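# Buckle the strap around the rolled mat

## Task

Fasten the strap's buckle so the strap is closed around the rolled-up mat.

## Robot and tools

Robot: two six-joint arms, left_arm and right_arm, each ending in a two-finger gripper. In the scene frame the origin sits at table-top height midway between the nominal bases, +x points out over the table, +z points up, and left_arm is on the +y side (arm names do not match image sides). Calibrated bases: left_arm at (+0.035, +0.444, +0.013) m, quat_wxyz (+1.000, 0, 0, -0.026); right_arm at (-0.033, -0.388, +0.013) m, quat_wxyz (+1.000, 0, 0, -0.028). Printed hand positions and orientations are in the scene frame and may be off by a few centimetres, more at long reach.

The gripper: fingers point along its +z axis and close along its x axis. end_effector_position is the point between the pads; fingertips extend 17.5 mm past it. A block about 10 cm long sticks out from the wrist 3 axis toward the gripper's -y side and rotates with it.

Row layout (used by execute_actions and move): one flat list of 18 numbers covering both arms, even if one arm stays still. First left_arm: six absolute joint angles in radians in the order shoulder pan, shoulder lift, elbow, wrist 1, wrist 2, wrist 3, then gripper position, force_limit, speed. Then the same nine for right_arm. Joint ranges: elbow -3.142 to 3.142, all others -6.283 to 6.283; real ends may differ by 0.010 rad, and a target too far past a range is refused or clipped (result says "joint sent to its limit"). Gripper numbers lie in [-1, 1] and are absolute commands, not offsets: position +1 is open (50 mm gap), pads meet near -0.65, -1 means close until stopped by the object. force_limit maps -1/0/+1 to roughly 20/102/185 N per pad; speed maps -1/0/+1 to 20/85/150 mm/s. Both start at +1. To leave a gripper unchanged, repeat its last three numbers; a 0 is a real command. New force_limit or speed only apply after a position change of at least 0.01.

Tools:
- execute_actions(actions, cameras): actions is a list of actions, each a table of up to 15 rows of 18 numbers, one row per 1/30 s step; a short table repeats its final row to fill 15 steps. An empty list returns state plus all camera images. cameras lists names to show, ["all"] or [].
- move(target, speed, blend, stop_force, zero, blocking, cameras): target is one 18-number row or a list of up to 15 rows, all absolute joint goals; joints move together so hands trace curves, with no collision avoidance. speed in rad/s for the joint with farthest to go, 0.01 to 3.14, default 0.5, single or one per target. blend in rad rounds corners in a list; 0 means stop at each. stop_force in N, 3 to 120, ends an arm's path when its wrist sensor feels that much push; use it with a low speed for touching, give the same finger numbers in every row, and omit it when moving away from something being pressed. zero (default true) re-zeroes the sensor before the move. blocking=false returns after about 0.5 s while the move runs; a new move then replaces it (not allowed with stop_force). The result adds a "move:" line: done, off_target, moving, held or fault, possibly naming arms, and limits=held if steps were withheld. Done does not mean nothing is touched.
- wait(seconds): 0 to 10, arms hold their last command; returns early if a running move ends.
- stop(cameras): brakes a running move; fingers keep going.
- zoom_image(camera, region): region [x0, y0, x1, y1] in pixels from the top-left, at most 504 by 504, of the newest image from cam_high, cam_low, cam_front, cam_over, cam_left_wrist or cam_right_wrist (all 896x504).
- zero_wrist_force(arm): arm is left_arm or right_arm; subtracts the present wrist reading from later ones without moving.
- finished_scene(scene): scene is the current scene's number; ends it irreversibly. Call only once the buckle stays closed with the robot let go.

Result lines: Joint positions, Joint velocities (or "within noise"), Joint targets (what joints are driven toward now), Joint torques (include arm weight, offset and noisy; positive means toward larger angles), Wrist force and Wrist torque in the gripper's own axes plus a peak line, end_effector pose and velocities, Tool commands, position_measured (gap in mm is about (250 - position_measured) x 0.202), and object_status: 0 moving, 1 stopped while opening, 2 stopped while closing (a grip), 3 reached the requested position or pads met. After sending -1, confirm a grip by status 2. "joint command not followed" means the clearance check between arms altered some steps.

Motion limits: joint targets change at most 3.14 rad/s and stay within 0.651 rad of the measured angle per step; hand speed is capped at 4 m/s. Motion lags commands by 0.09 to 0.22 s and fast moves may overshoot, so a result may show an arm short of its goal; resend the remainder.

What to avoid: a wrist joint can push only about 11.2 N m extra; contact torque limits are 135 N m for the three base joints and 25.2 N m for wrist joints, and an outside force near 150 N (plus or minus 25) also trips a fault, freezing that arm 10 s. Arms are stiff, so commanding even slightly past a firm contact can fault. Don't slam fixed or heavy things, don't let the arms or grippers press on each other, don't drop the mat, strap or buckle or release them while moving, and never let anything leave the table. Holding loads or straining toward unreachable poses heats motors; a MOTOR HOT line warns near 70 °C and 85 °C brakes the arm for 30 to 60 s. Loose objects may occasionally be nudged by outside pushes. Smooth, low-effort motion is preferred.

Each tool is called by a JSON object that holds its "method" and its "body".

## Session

{"method": "execute_actions", "body": {"actions": []}}

Scene clock: 0.00 s.
left_arm: end_effector_position=(+0.6102, +0.1454, +0.1192) position_measured=3 object_status=3 end_effector_quat_wxyz=(-0.133, -0.562, +0.665, -0.473) | right_arm: end_effector_position=(+0.6689, -0.1292, +0.3927) position_measured=3 object_status=3 end_effector_quat_wxyz=(+0.221, -0.465, +0.790, +0.335)
Joint positions: left_arm=[-0.419 -0.971 2.084 -3.596 -2.133 2.556] | right_arm=[3.49 -2.054 -1.132 -1.177 2.335 -2.202]
Joint velocities: within noise
Joint torques (N m): no reading
Motor temperatures (°C): left_arm=[27 31 29 33 35 33] | right_arm=[35 33 25 30 42 36]
Wrist force (N): no reading
Wrist torque (N m): no reading
Wrist force, peak (N): no reading
Joint targets: left_arm=[-0.419 -0.971 2.084 -3.596 -2.133 2.556] | right_arm=[3.490 -2.054 -1.132 -1.177 2.335 -2.202]
Tool commands: left_gripper/position=+1.0 left_gripper/force_limit=+1.0 left_gripper/speed=+1.0 right_gripper/position=+1.0 right_gripper/force_limit=+1.0 right_gripper/speed=+1.0

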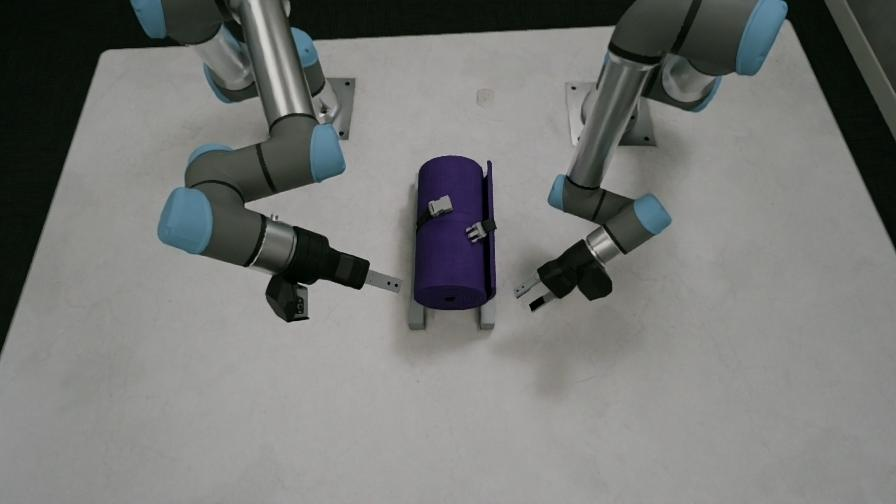

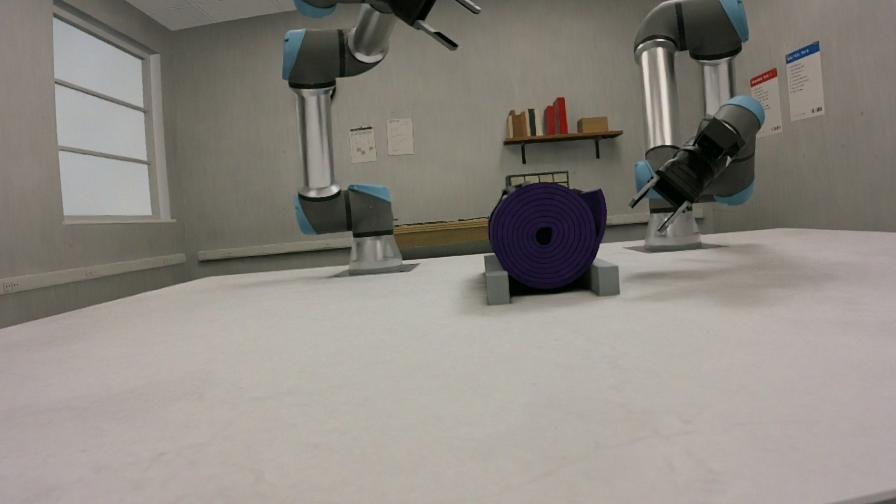

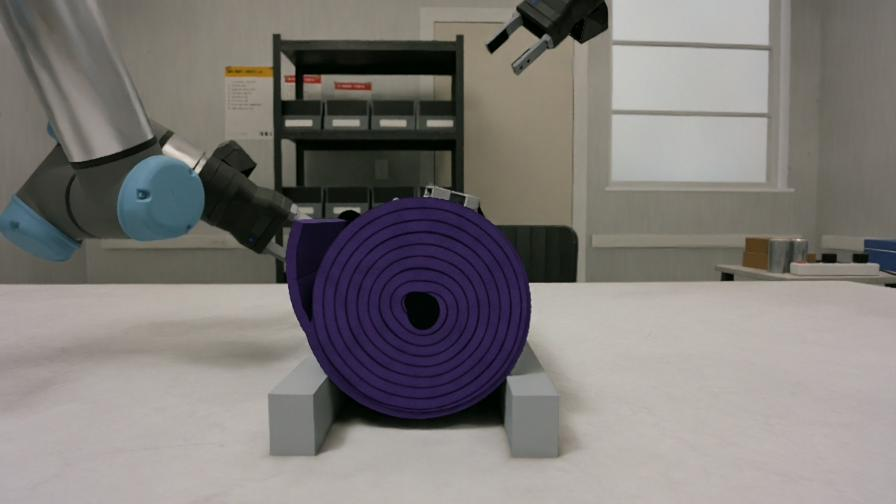

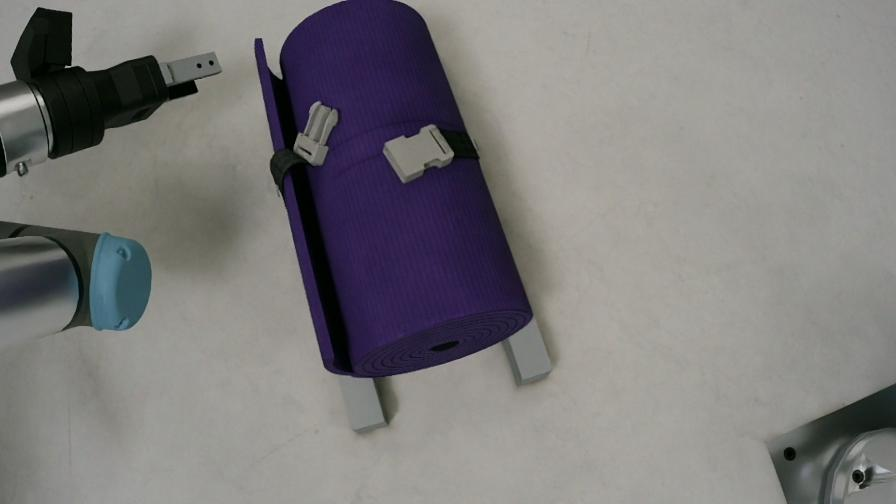

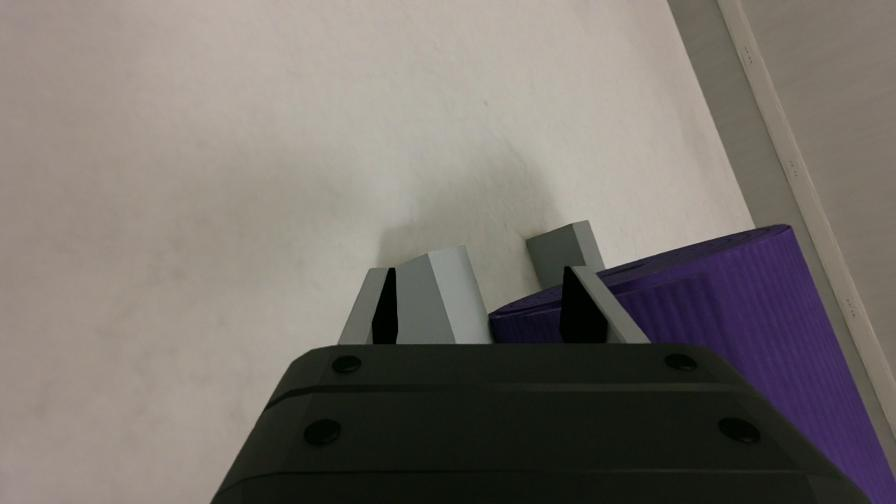

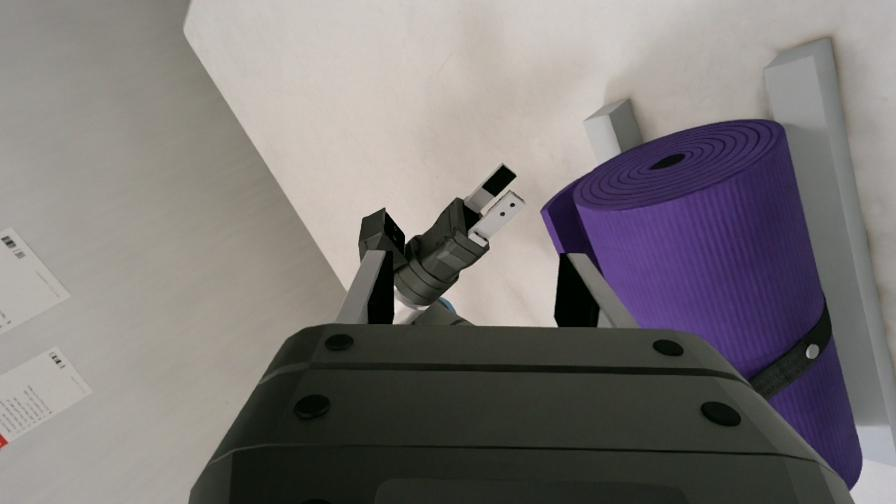

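{"method": "move", "body": {"target": [[-0.5,-1.5,2.084,-3.0,-2.0,1.8,1,-0.9,-0.8,3.52,-2.1,-1.5,-0.9,2.4,-1.7,1,-0.4,-0.8],[-0.7947,-1.6249,2.0372,-2.3191,-1.8545,0.675,1,-0.9,-0.8,3.6201,-1.6817,-2.1696,-0.2435,2.4813,-0.80,1,-0.4,-0.8]], "blend": 0.1, "speed": 0.8, "cameras": ["cam_left_wrist","cam_right_wrist","cam_high"]}}

Scene clock: 16.57 s.
left_arm: end_effector_position=(+0.4203, +0.0999, +0.2406) position_measured=3 object_status=3 end_effector_quat_wxyz=(+0.217, +0.976, +0.000, +0.000) | right_arm: end_effector_position=(+0.4099, -0.1105, +0.2703) position_measured=3 object_status=3 end_effector_quat_wxyz=(-0.009, +0.017, +0.866, +0.500)
Joint positions: left_arm=[-0.795 -1.625 2.037 -2.319 -1.854 0.675] | right_arm=[3.62 -1.682 -2.169 -0.244 2.481 -0.8]
Joint torques (N m): left_arm=[9.25 -16.66 -17.22 -4.13 -2.67 -1.99] | right_arm=[-7.35 18.98 15.38 4.62 -1.17 1.03]
Wrist force (N): left_arm=[-0.9 -2.0 1.9] | right_arm=[-0.3 -0.6 0.4]
Wrist torque (N m): left_arm=[-0.19 0.04 -0.36] | right_arm=[-0.13 0.31 -0.69]
Wrist force, peak (N): left_arm=[-1.9 -1.7 2.2] | right_arm=[0.1 -2.2 1.4]
Joint targets: left_arm=[-0.795 -1.625 2.037 -2.319 -1.855 0.675] | right_arm=[3.620 -1.682 -2.170 -0.243 2.481 -0.800]
move: done
Images, in order (width x height): cam_high 896x504, cam_left_wrist 896x504, cam_right_wrist 896x504.

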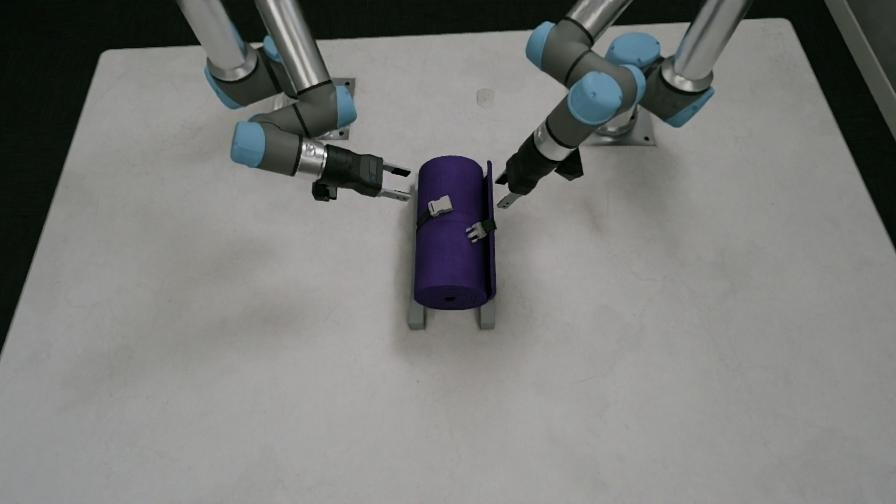

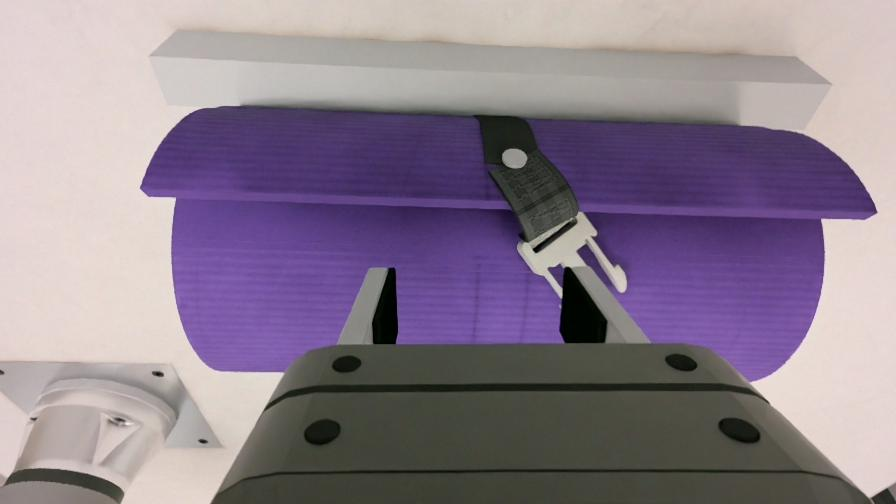

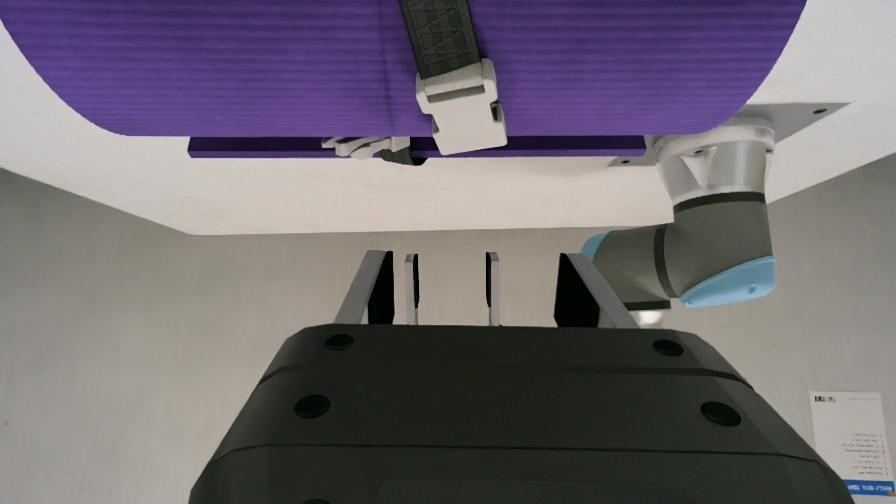

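{"method": "move", "body": {"target": [-0.7717,-1.4461,1.9515,-2.4057,-1.8621,0.198,1,-0.9,-0.8,3.6507,-1.9084,-2.2250,0.1098,2.4880,-0.967,1,-0.4,-0.8], "cameras": ["cam_left_wrist","cam_right_wrist","cam_front"]}}

Scene clock: 43.37 s.
left_arm: end_effector_position=(+0.4663, +0.0650, +0.2045) position_measured=3 object_status=3 end_effector_quat_wxyz=(+0.210, +0.946, +0.242, -0.054) | right_arm: end_effector_position=(+0.4138, -0.0898, +0.1896) position_measured=3 object_status=3 end_effector_quat_wxyz=(+0.051, -0.085, +0.853, +0.512)
Joint positions: left_arm=[-0.772 -1.446 1.951 -2.406 -1.862 0.198] | right_arm=[3.651 -1.908 -2.225 0.11 2.488 -0.967]
Joint torques (N m): left_arm=[-7.38 -35.11 -16.36 -1.13 -0.84 -1.49] | right_arm=[-7.54 32.77 22.58 4.67 2.49 0.58]
Wrist force (N): left_arm=[-1.1 -1.8 2.2] | right_arm=[-0.3 -0.5 0.3]
Wrist torque (N m): left_arm=[-0.15 0.07 -0.37] | right_arm=[-0.10 0.27 -0.64]
Wrist force, peak (N): left_arm=[-1.7 -2.5 1.8] | right_arm=[-0.2 -1.6 1.0]
Joint targets: left_arm=[-0.772 -1.446 1.951 -2.406 -1.862 0.198] | right_arm=[3.651 -1.908 -2.225 0.110 2.488 -0.967]
move: done
Images, in order (width x height): cam_front 896x504, cam_left_wrist 896x504, cam_right_wrist 896x504.

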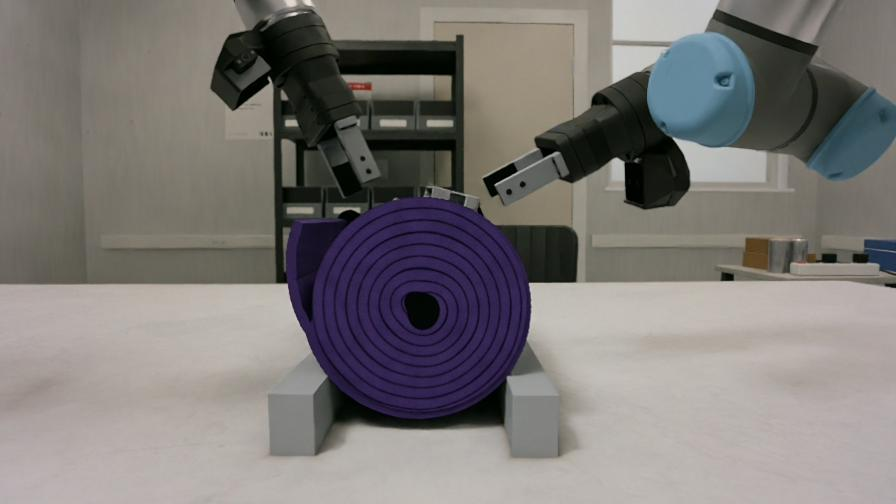

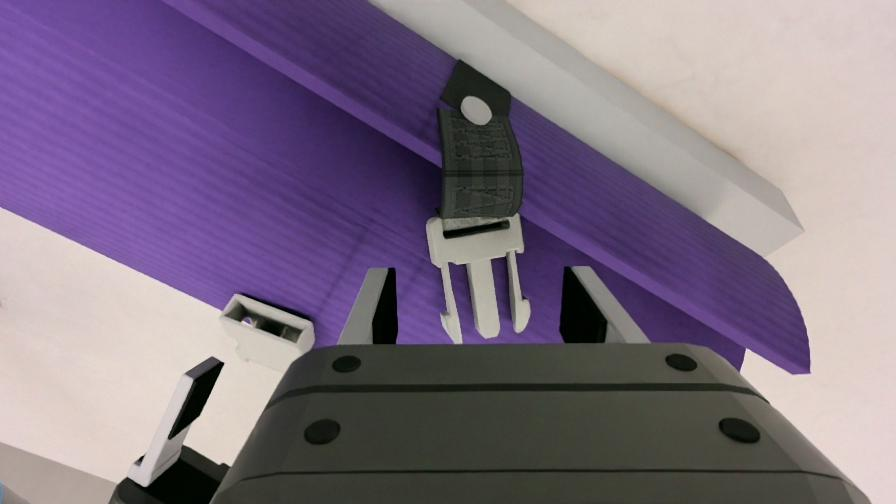

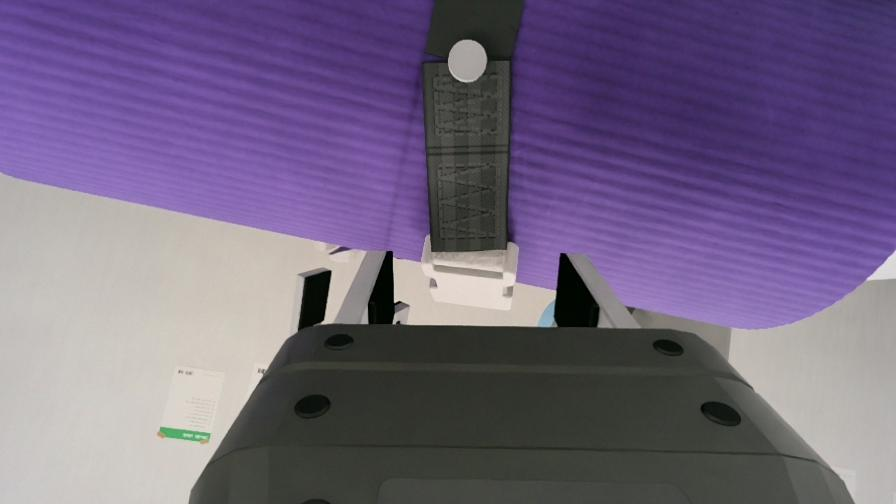

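{"method": "move", "body": {"target": [-0.7941,-1.3789,1.9950,-2.5228,-1.8548,0.176,1,-0.9,-0.8,3.7178,-1.9654,-2.2039,0.2087,2.4436,-0.886,1,-0.4,-0.8], "speed": 0.08, "stop_force": 13, "cameras": ["cam_left_wrist","cam_right_wrist","cam_front"]}}

{"method": "zoom_image", "body": {"camera": "cam_front", "region": [330, 160, 520, 250]}}

Scene clock: 65.57 s.
left_arm: end_effector_position=(+0.4649, +0.0564, +0.1794) position_measured=3 object_status=3 end_effector_quat_wxyz=(+0.210, +0.946, +0.242, -0.054) | right_arm: end_effector_position=(+0.4142, -0.0628, +0.1803) position_measured=3 object_status=3 end_effector_quat_wxyz=(+0.051, -0.085, +0.853, +0.512)
Joint positions: left_arm=[-0.786 -1.405 1.978 -2.478 -1.858 0.184] | right_arm=[3.706 -1.955 -2.208 0.191 2.452 -0.901]
Joint torques (N m): left_arm=[9.96 -22.19 -23.03 -3.87 -2.39 2.36] | right_arm=[9.05 37.25 4.4 4.07 3.35 1.08]
Wrist force (N): left_arm=[-1.0 2.9 -8.2] | right_arm=[0.4 0.3 -12.2]
Wrist torque (N m): left_arm=[-0.04 0.40 -0.14] | right_arm=[0.05 0.67 -0.52]
Wrist force, peak (N): left_arm=[-3.6 6.6 -19.0] | right_arm=[0.6 3.1 -26.5]
Joint targets: left_arm=[-0.786 -1.405 1.978 -2.478 -1.858 0.184] | right_arm=[3.706 -1.955 -2.208 0.191 2.452 -0.901]
move: contact (left_arm, right_arm); left_arm: the wrist 1 is farthest, 0.045 rad from its target; right_arm: the wrist 1 is farthest, 0.018 rad from its target
Images, in order (width x height): cam_front 896x504, cam_left_wrist 896x504, cam_right_wrist 896x504.

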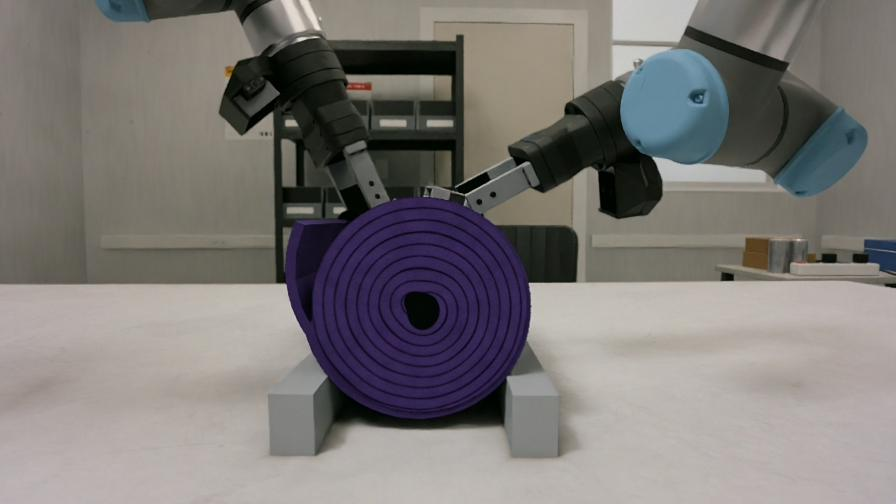

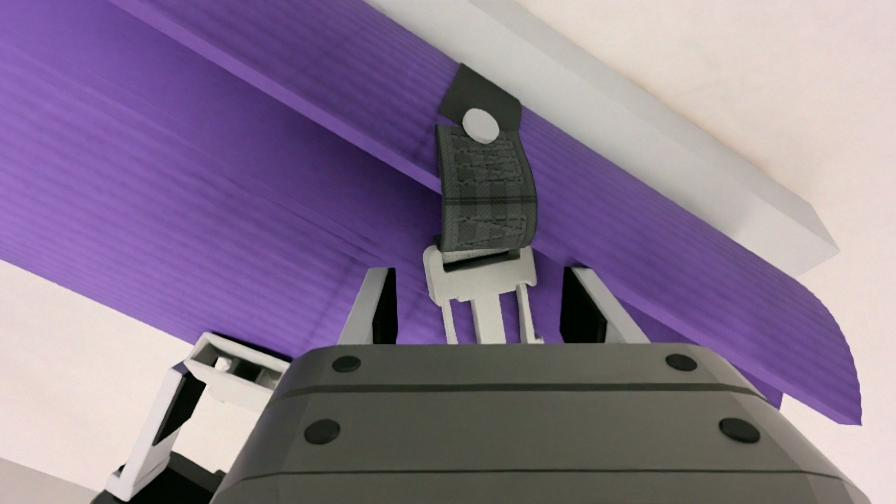

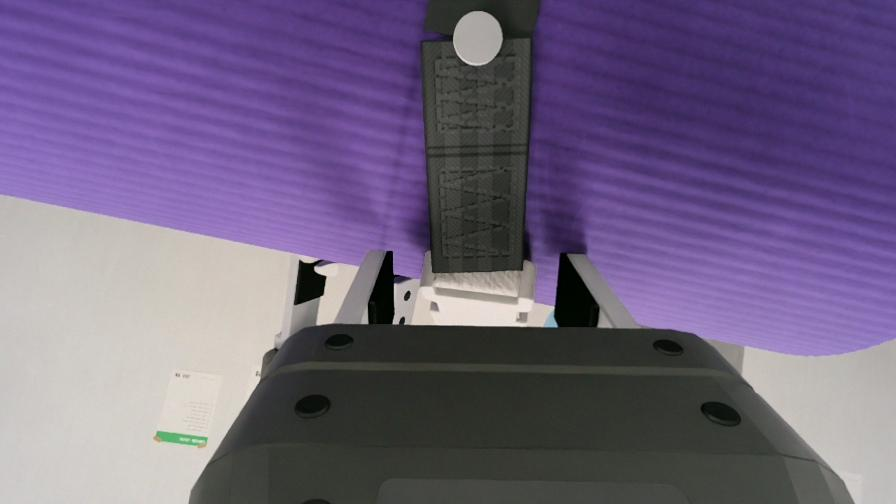

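Scaled by 2.653.

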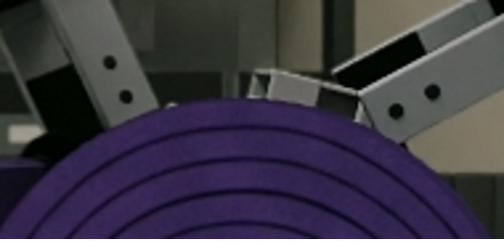

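{"method": "move", "body": {"target": [-0.7941,-1.3789,1.9950,-2.5228,-1.8548,0.226,0.8,-0.9,-0.8,3.7143,-1.9623,-2.2051,0.2034,2.4462,-0.8905,1,-0.4,-0.8], "speed": 0.06, "stop_force": 20, "cameras": ["cam_left_wrist","cam_right_wrist","cam_front"]}}

Scene clock: 81.00 s.
left_arm: end_effector_position=(+0.4638, +0.0523, +0.1667) position_measured=32 object_status=3 end_effector_quat_wxyz=(+0.211, +0.951, +0.222, -0.049) | right_arm: end_effector_position=(+0.4141, -0.0615, +0.1800) position_measured=3 object_status=3 end_effector_quat_wxyz=(+0.052, -0.085, +0.853, +0.512)
Joint positions: left_arm=[-0.793 -1.383 1.992 -2.516 -1.855 0.219] | right_arm=[3.708 -1.957 -2.207 0.195 2.45 -0.898]
Joint torques (N m): left_arm=[6.78 -11.5 -16.17 -0.51 -1.02 2.23] | right_arm=[2.78 33.75 3.67 3.24 3.24 -1.2]
Wrist force (N): left_arm=[-2.0 5.0 -30.2] | right_arm=[-0.3 1.4 -29.1]
Wrist torque (N m): left_arm=[-0.43 -0.80 -0.41] | right_arm=[0.24 1.15 -0.60]
Wrist force, peak (N): left_arm=[-3.2 -0.4 -56.6] | right_arm=[-0.7 7.7 -37.6]
Joint targets: left_arm=[-0.793 -1.383 1.992 -2.516 -1.855 0.219] | right_arm=[3.708 -1.957 -2.207 0.195 2.450 -0.898]
move: contact (left_arm, right_arm)
Images, in order (width x height): cam_front 896x504, cam_left_wrist 896x504, cam_right_wrist 896x504.

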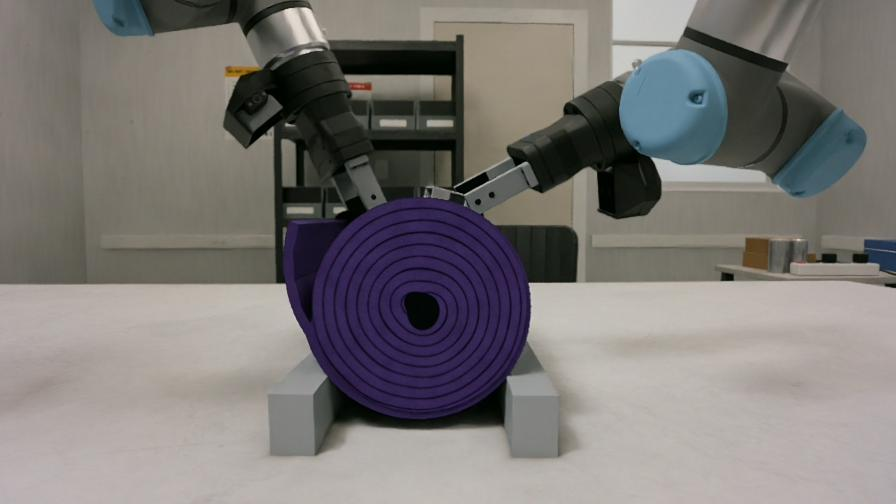

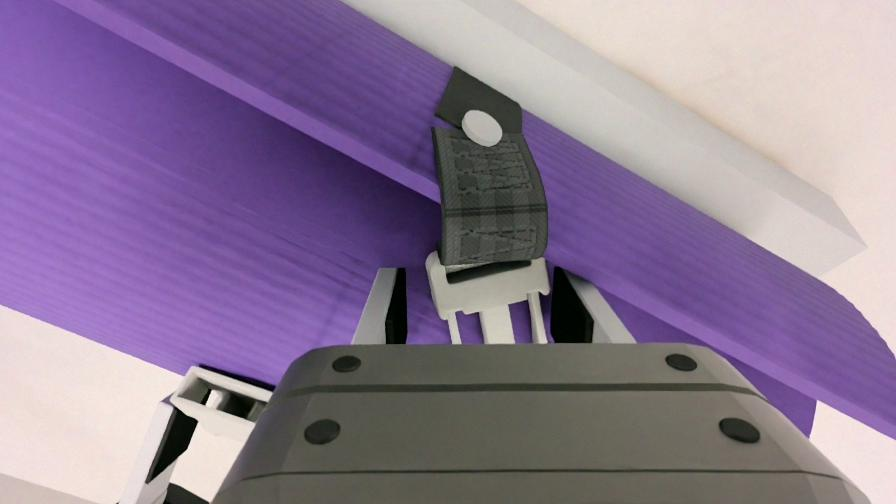

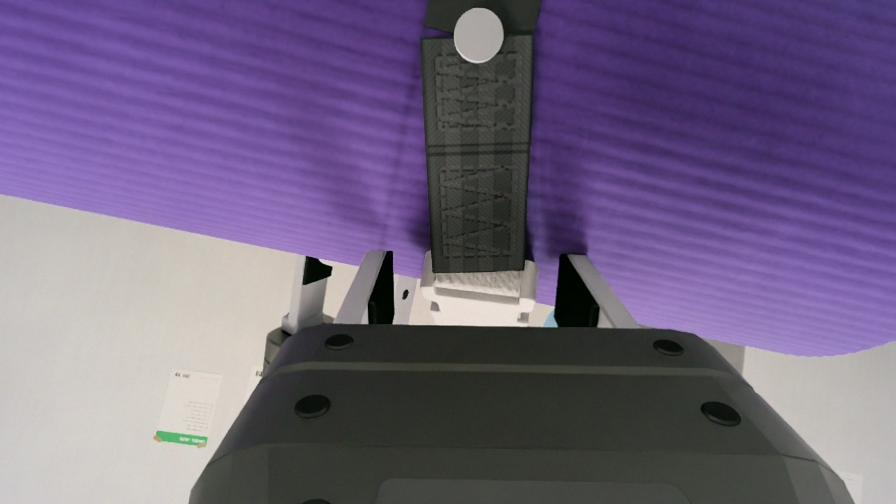

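{"method": "move", "body": {"target": [-0.788,-1.384,1.985,-2.5066,-1.858,0.225,0.8,-0.9,-0.8,3.7619,-1.7171,-2.1444,-0.3597,2.2111,-1.041,1,-0.4,-0.8], "speed": 0.3, "cameras": ["cam_left_wrist","cam_right_wrist"]}}

Scene clock: 102.03 s.
left_arm: end_effector_position=(+0.4658, +0.0531, +0.1691) position_measured=32 object_status=3 end_effector_quat_wxyz=(+0.211, +0.951, +0.221, -0.049) | right_arm: end_effector_position=(+0.4140, -0.0795, +0.2010) position_measured=3 object_status=3 end_effector_quat_wxyz=(+0.039, -0.092, +0.919, +0.381)
Joint positions: left_arm=[-0.788 -1.384 1.985 -2.507 -1.858 0.225] | right_arm=[3.762 -1.717 -2.144 -0.36 2.211 -1.041]
Joint torques (N m): left_arm=[7.81 -41.26 -25.18 -2.02 -2.47 1.76] | right_arm=[-7.13 16.02 10.65 3.01 3.74 1.56]
Wrist force (N): left_arm=[-1.4 -1.8 2.0] | right_arm=[0.0 -0.2 -0.1]
Wrist torque (N m): left_arm=[-0.17 0.10 -0.37] | right_arm=[-0.09 0.10 -0.49]
Wrist force, peak (N): left_arm=[-2.5 4.9 -31.2] | right_arm=[0.2 2.4 -29.5]
Joint targets: left_arm=[-0.788 -1.384 1.985 -2.507 -1.858 0.225] | right_arm=[3.762 -1.717 -2.144 -0.360 2.211 -1.041]
move: done
Images, in order (width x height): cam_left_wrist 896x504, cam_right_wrist 896x504.

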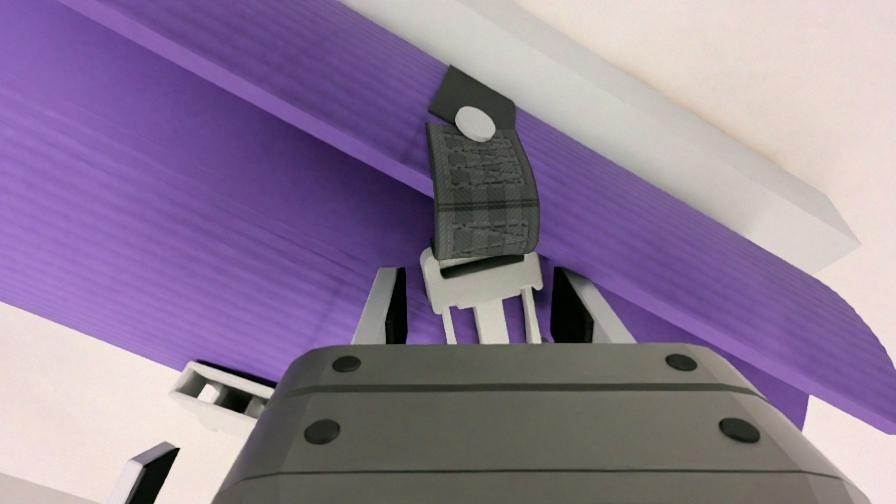

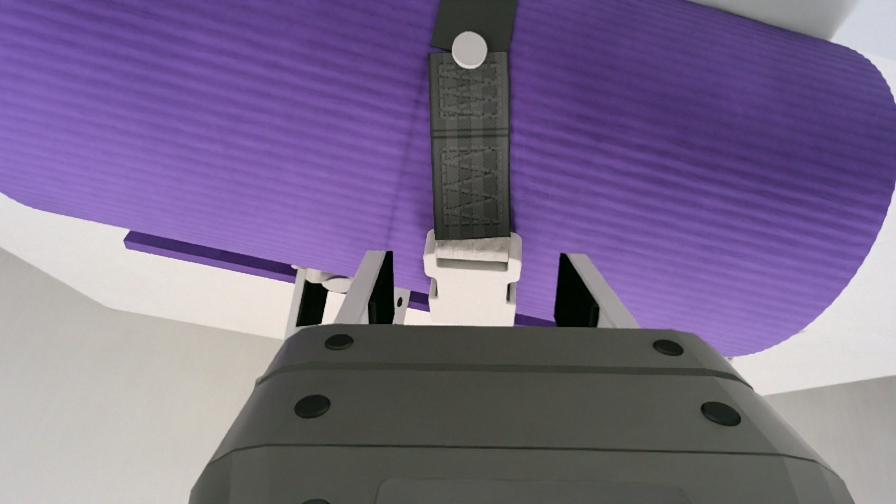

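{"method": "move", "body": {"target": [-0.788,-1.384,1.985,-2.5066,-1.858,0.155,0.8,-0.9,-0.8,3.7915,-1.7783,-2.1575,-0.2665,2.1969,-1.008,1,-0.4,-0.8], "speed": 0.07, "stop_force": 15}}

{"method": "execute_actions", "body": {"actions": [], "cameras": ["cam_left_wrist","cam_right_wrist"]}}

Scene clock: 114.60 s.
left_arm: end_effector_position=(+0.4658, +0.0531, +0.1691) position_measured=32 object_status=3 end_effector_quat_wxyz=(+0.209, +0.942, +0.254, -0.057) | right_arm: end_effector_position=(+0.4139, -0.0638, +0.1768) position_measured=3 object_status=3 end_effector_quat_wxyz=(+0.038, -0.092, +0.919, +0.381)
Joint positions: left_arm=[-0.788 -1.384 1.985 -2.507 -1.858 0.155] | right_arm=[3.792 -1.778 -2.158 -0.266 2.197 -1.008]
Joint torques (N m): left_arm=[-5.51 -38.6 -18.88 -5.38 1.1 2.69] | right_arm=[-7.45 37.02 26.06 2.54 3.62 -0.83]
Wrist force (N): left_arm=[-1.3 -1.5 2.1] | right_arm=[0.2 0.0 -0.1]
Wrist torque (N m): left_arm=[-0.15 0.07 -0.27] | right_arm=[-0.07 0.07 -0.56]
Wrist force, peak (N): left_arm=[-1.3 -2.1 2.2] | right_arm=[0.0 -0.2 -0.5]
Joint targets: left_arm=[-0.788 -1.384 1.985 -2.507 -1.858 0.155] | right_arm=[3.792 -1.778 -2.158 -0.266 2.197 -1.008]
move: done

Scene clock: 114.60 s.
left_arm: end_effector_position=(+0.4658, +0.0531, +0.1691) position_measured=32 object_status=3 end_effector_quat_wxyz=(+0.209, +0.942, +0.254, -0.057) | right_arm: end_effector_position=(+0.4139, -0.0638, +0.1768) position_measured=3 object_status=3 end_effector_quat_wxyz=(+0.038, -0.092, +0.919, +0.381)
Joint positions: left_arm=[-0.788 -1.384 1.985 -2.507 -1.858 0.155] | right_arm=[3.792 -1.778 -2.158 -0.266 2.197 -1.008]
Joint velocities: within noise
Joint torques (N m): left_arm=[-5.51 -38.6 -18.88 -5.38 1.1 2.69] | right_arm=[-7.45 37.02 26.06 2.54 3.62 -0.83]
Motor temperatures (°C): left_arm=[27 31 28 33 35 33] | right_arm=[34 32 24 30 42 36]
Wrist force (N): left_arm=[-1.3 -1.5 2.1] | right_arm=[0.2 0.0 -0.1]
Wrist torque (N m): left_arm=[-0.15 0.07 -0.27] | right_arm=[-0.07 0.07 -0.56]
Wrist force, peak (N): left_arm=[-1.3 -1.5 2.1] | right_arm=[0.2 0.0 -0.1]
Joint targets: left_arm=[-0.788 -1.384 1.985 -2.507 -1.858 0.155] | right_arm=[3.792 -1.778 -2.158 -0.266 2.197 -1.008]
Tool commands: left_gripper/position=+0.8 left_gripper/force_limit=-0.9 left_gripper/speed=-0.8 right_gripper/position=+1.0 right_gripper/force_limit=-0.4 right_gripper/speed=-0.8
Images, in order (width x height): cam_left_wrist 896x504, cam_right_wrist 896x504.

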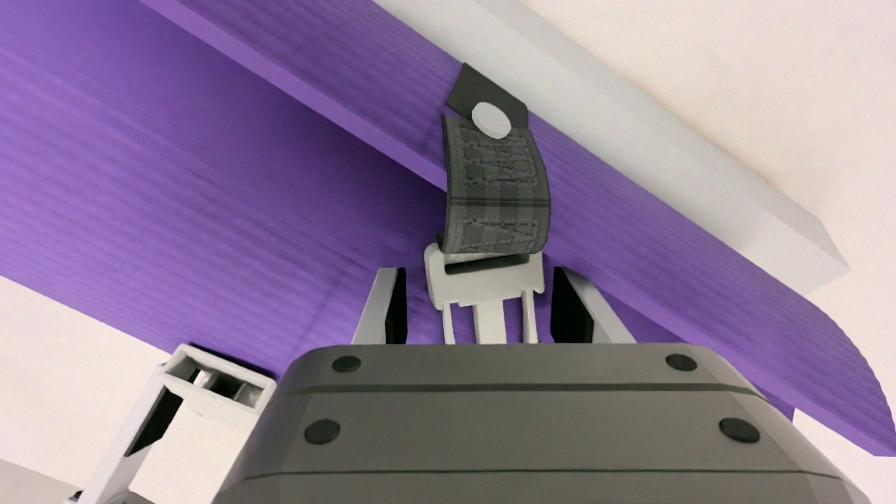

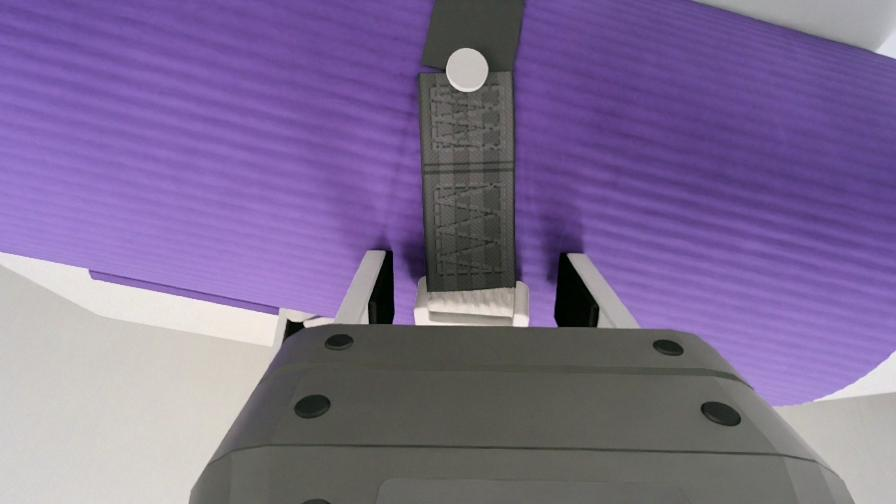

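{"method": "move", "body": {"target": [-0.788,-1.384,1.985,-2.5066,-1.858,0.155,0.8,-0.9,-0.8,3.7945,-1.7843,-2.1588,-0.2572,2.1955,-1.005,1,-0.4,-0.8], "speed": 0.05, "stop_force": 12}}

{"method": "move", "body": {"target": [-0.788,-1.384,1.985,-2.5066,-1.858,0.155,-1,-0.4,-1,3.7945,-1.7843,-2.1588,-0.2572,2.1955,-1.005,-1,-0.4,-1]}}

{"method": "move", "body": {"target": [-0.788,-1.384,1.985,-2.5066,-1.858,0.155,-0.98,0.1,-1,3.7945,-1.7843,-2.1588,-0.2572,2.1955,-1.005,-0.98,0.1,-1], "cameras": ["cam_left_wrist","cam_right_wrist"]}}

Scene clock: 122.63 s.
left_arm: end_effector_position=(+0.4658, +0.0531, +0.1691) position_measured=32 object_status=3 end_effector_quat_wxyz=(+0.209, +0.942, +0.254, -0.057) | right_arm: end_effector_position=(+0.4139, -0.0632, +0.1762) position_measured=3 object_status=3 end_effector_quat_wxyz=(+0.038, -0.092, +0.919, +0.381)
Joint positions: left_arm=[-0.788 -1.384 1.985 -2.507 -1.858 0.155] | right_arm=[3.792 -1.78 -2.158 -0.263 2.197 -1.007]
Joint torques (N m): left_arm=[-5.26 -36.18 -18.03 -5.38 1.16 2.35] | right_arm=[-4.29 33.15 24.5 1.69 3.61 -0.76]
Wrist force (N): left_arm=[-1.2 -1.5 2.1] | right_arm=[0.6 0.8 -12.5]
Wrist torque (N m): left_arm=[-0.15 0.09 -0.27] | right_arm=[0.07 0.39 -0.55]
Wrist force, peak (N): left_arm=[-1.1 -1.7 2.4] | right_arm=[2.0 1.9 -19.5]
Joint targets: left_arm=[-0.788 -1.384 1.985 -2.507 -1.858 0.155] | right_arm=[3.792 -1.780 -2.158 -0.263 2.197 -1.007]
move: contact (right_arm)

Scene clock: 124.33 s.
left_arm: end_effector_position=(+0.4659, +0.0531, +0.1692) position_measured=177 object_status=2 end_effector_quat_wxyz=(+0.210, +0.942, +0.254, -0.057) | right_arm: end_effector_position=(+0.4138, -0.0622, +0.1744) position_measured=84 object_status=2 end_effector_quat_wxyz=(+0.038, -0.092, +0.919, +0.381)
Joint positions: left_arm=[-0.788 -1.384 1.985 -2.507 -1.858 0.155] | right_arm=[3.794 -1.784 -2.159 -0.257 2.195 -1.005]
Joint torques (N m): left_arm=[-5.16 -13.4 -18.14 -5.41 -2.67 2.36] | right_arm=[22.64 -16.85 -0.2 -2.34 -6 -0.79]
Wrist force (N): left_arm=[2.2 -25.4 -42.7] | right_arm=[17.5 12.3 -86.0]
Wrist torque (N m): left_arm=[0.05 0.53 -0.66] | right_arm=[0.78 1.10 -0.41]
Wrist force, peak (N): left_arm=[1.6 -25.3 -43.8] | right_arm=[17.8 13.2 -86.6]
Joint targets: left_arm=[-0.788 -1.384 1.985 -2.507 -1.858 0.155] | right_arm=[3.795 -1.784 -2.159 -0.257 2.196 -1.005]
move: done

Scene clock: 124.83 s.
left_arm: end_effector_position=(+0.4659, +0.0531, +0.1691) position_measured=186 object_status=2 end_effector_quat_wxyz=(+0.209, +0.942, +0.254, -0.057) | right_arm: end_effector_position=(+0.4138, -0.0622, +0.1744) position_measured=87 object_status=2 end_effector_quat_wxyz=(+0.038, -0.092, +0.919, +0.381)
Joint positions: left_arm=[-0.788 -1.384 1.985 -2.507 -1.858 0.155] | right_arm=[3.794 -1.784 -2.159 -0.257 2.195 -1.005]
Joint torques (N m): left_arm=[-9.28 -8.1 -17.96 -5.35 -5.17 2.33] | right_arm=[22.42 -15.87 0.07 -1.82 -5.68 -0.78]
Wrist force (N): left_arm=[1.5 -33.4 -53.4] | right_arm=[15.3 13.6 -85.6]
Wrist torque (N m): left_arm=[0.01 0.65 -0.79] | right_arm=[0.79 1.03 -0.43]
Wrist force, peak (N): left_arm=[1.0 -33.3 -53.6] | right_arm=[18.2 13.4 -86.3]
Joint targets: left_arm=[-0.788 -1.384 1.985 -2.507 -1.858 0.155] | right_arm=[3.795 -1.784 -2.159 -0.257 2.196 -1.005]
move: done
Images, in order (width x height): cam_left_wrist 896x504, cam_right_wrist 896x504.

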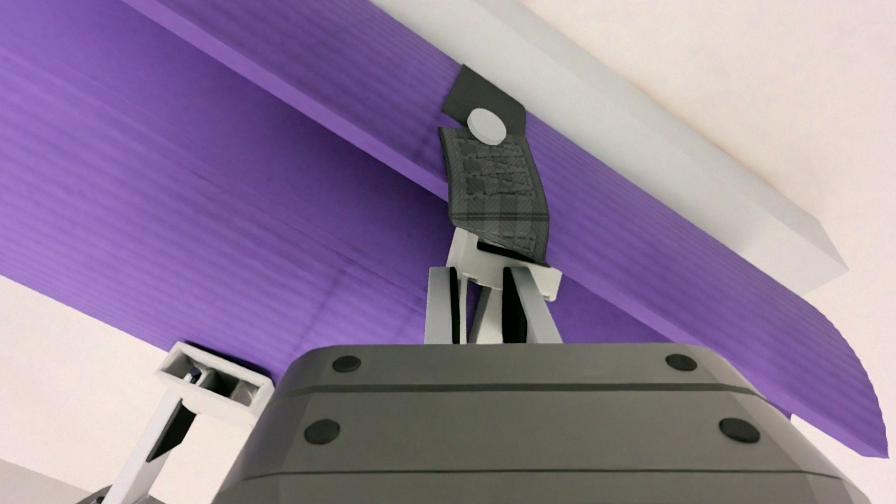

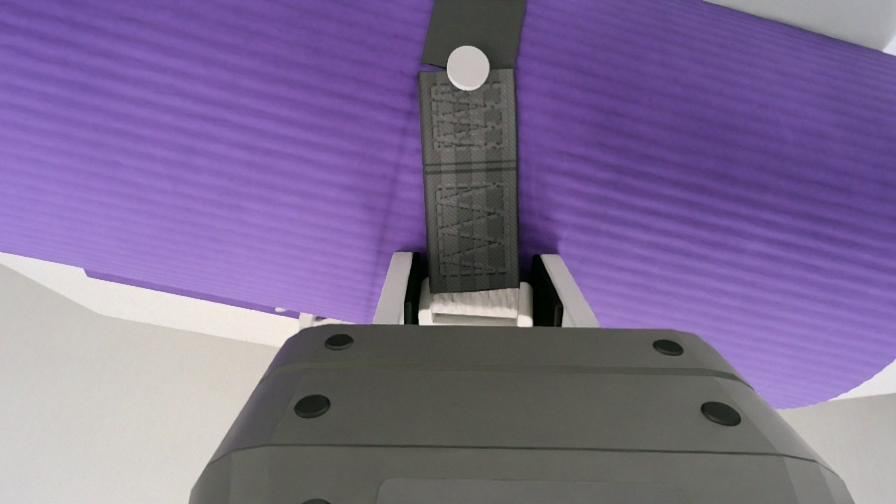

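{"method": "move", "body": {"target": [[-0.788,-1.384,1.985,-2.5066,-1.858,0.155,0.9,-0.4,-0.6,3.7826,-1.76,-2.1537,-0.296,2.2011,-1.017,-0.98,0.1,-1],[-0.777,-1.4175,1.963,-2.448,-1.862,0.155,0.91,-0.4,-0.6,3.7826,-1.76,-2.1537,-0.296,2.2011,-1.017,-0.98,0.1,-1]], "speed": 0.1, "cameras": ["cam_left_wrist","cam_right_wrist","cam_front"]}}

{"method": "zoom_image", "body": {"camera": "cam_front", "region": [330, 160, 520, 250]}}

Scene clock: 134.43 s.
left_arm: end_effector_position=(+0.4674, +0.0593, +0.1895) position_measured=16 object_status=3 end_effector_quat_wxyz=(+0.209, +0.941, +0.259, -0.058) | right_arm: end_effector_position=(+0.4139, -0.0686, +0.1836) position_measured=87 object_status=2 end_effector_quat_wxyz=(+0.037, -0.091, +0.920, +0.380)
Joint positions: left_arm=[-0.777 -1.418 1.963 -2.448 -1.862 0.155] | right_arm=[3.783 -1.76 -2.154 -0.296 2.201 -1.017]
Joint torques (N m): left_arm=[-9.14 -25.47 -15.03 -6.29 0.87 2.01] | right_arm=[7.12 17.05 10.52 4.01 -1.08 1.11]
Wrist force (N): left_arm=[-1.1 -2.4 2.0] | right_arm=[-0.3 -0.6 0.5]
Wrist torque (N m): left_arm=[-0.24 0.06 -0.27] | right_arm=[0.09 0.14 -0.48]
Wrist force, peak (N): left_arm=[1.5 -33.6 -53.6] | right_arm=[15.4 13.5 -86.0]
Joint targets: left_arm=[-0.777 -1.417 1.963 -2.448 -1.862 0.155] | right_arm=[3.783 -1.760 -2.154 -0.296 2.201 -1.017]
move: done
Images, in order (width x height): cam_front 896x504, cam_left_wrist 896x504, cam_right_wrist 896x504.

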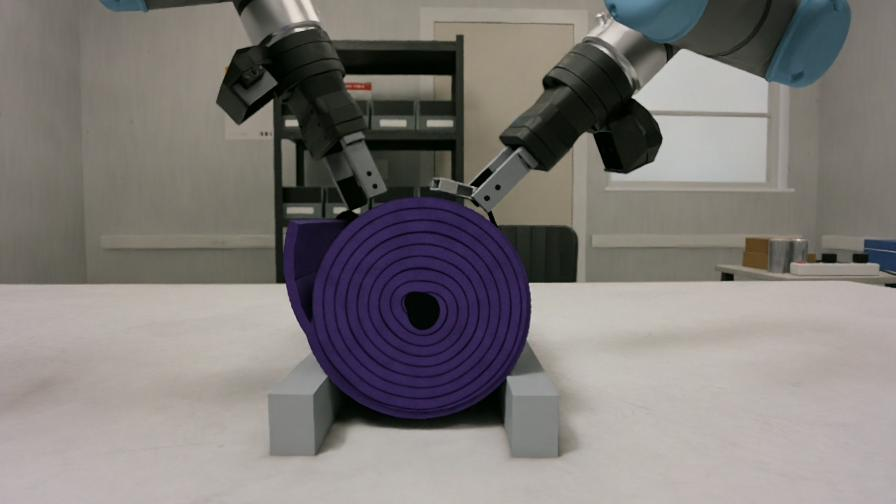

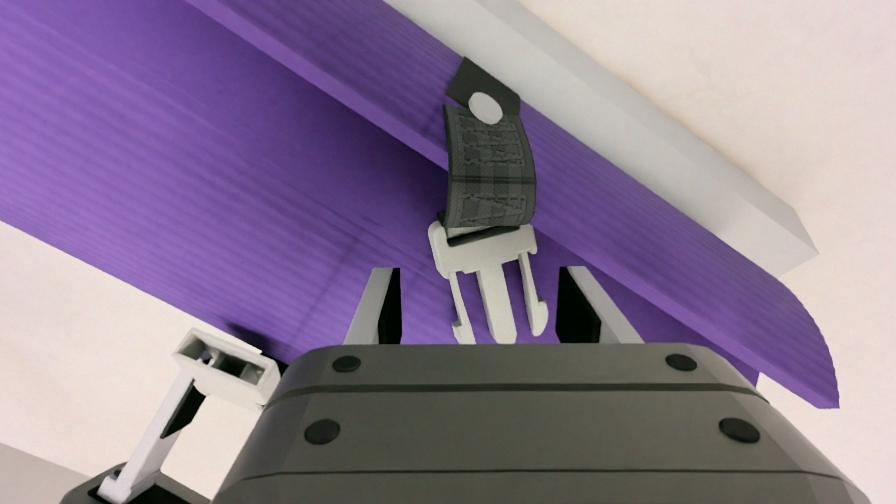

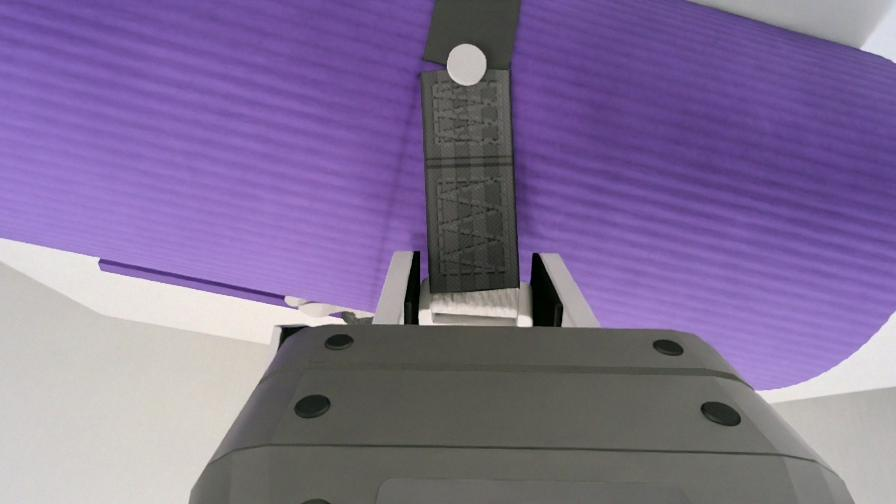

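Scaled by 2.653.

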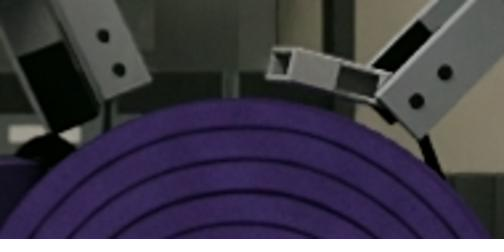

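{"method": "move", "body": {"target": [-0.7824,-1.387,2.0021,-2.5185,-1.8586,0.068,0.75,-0.4,-0.6,3.7826,-1.76,-2.1537,-0.296,2.2011,-1.017,-0.98,0.1,-1], "speed": 0.08, "stop_force": 18, "cameras": ["cam_left_wrist"]}}

Scene clock: 144.27 s.
left_arm: end_effector_position=(+0.4663, +0.0590, +0.1773) position_measured=41 object_status=3 end_effector_quat_wxyz=(+0.208, +0.936, +0.278, -0.062) | right_arm: end_effector_position=(+0.4139, -0.0686, +0.1836) position_measured=87 object_status=2 end_effector_quat_wxyz=(+0.037, -0.091, +0.920, +0.380)
Joint positions: left_arm=[-0.78 -1.403 1.982 -2.483 -1.86 0.112] | right_arm=[3.783 -1.76 -2.154 -0.296 2.201 -1.017]
Joint torques (N m): left_arm=[8.21 -27.44 -12.71 -2.2 -2.9 -2.89] | right_arm=[7.3 17.2 10.36 2.91 -1.07 0.92]
Wrist force (N): left_arm=[-0.4 5.8 -14.1] | right_arm=[-0.5 -1.0 0.7]
Wrist torque (N m): left_arm=[-0.06 0.55 -0.16] | right_arm=[0.07 0.13 -0.48]
Wrist force, peak (N): left_arm=[-0.9 9.2 -22.6] | right_arm=[-0.5 -1.3 1.0]
Joint targets: left_arm=[-0.780 -1.403 1.982 -2.483 -1.860 0.112] | right_arm=[3.783 -1.760 -2.154 -0.296 2.201 -1.017]
move: contact (left_arm); left_arm: the wrist 3 is farthest, 0.044 rad from its target
Images, in order (width x height): cam_left_wrist 896x504.

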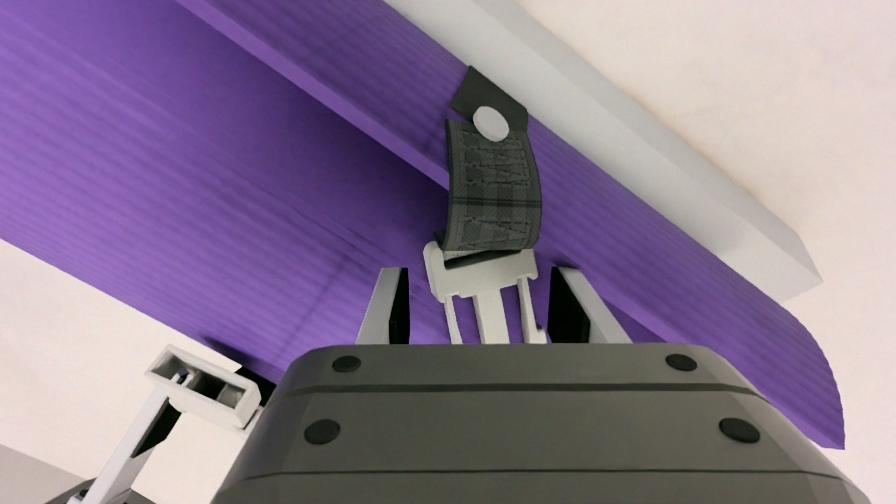

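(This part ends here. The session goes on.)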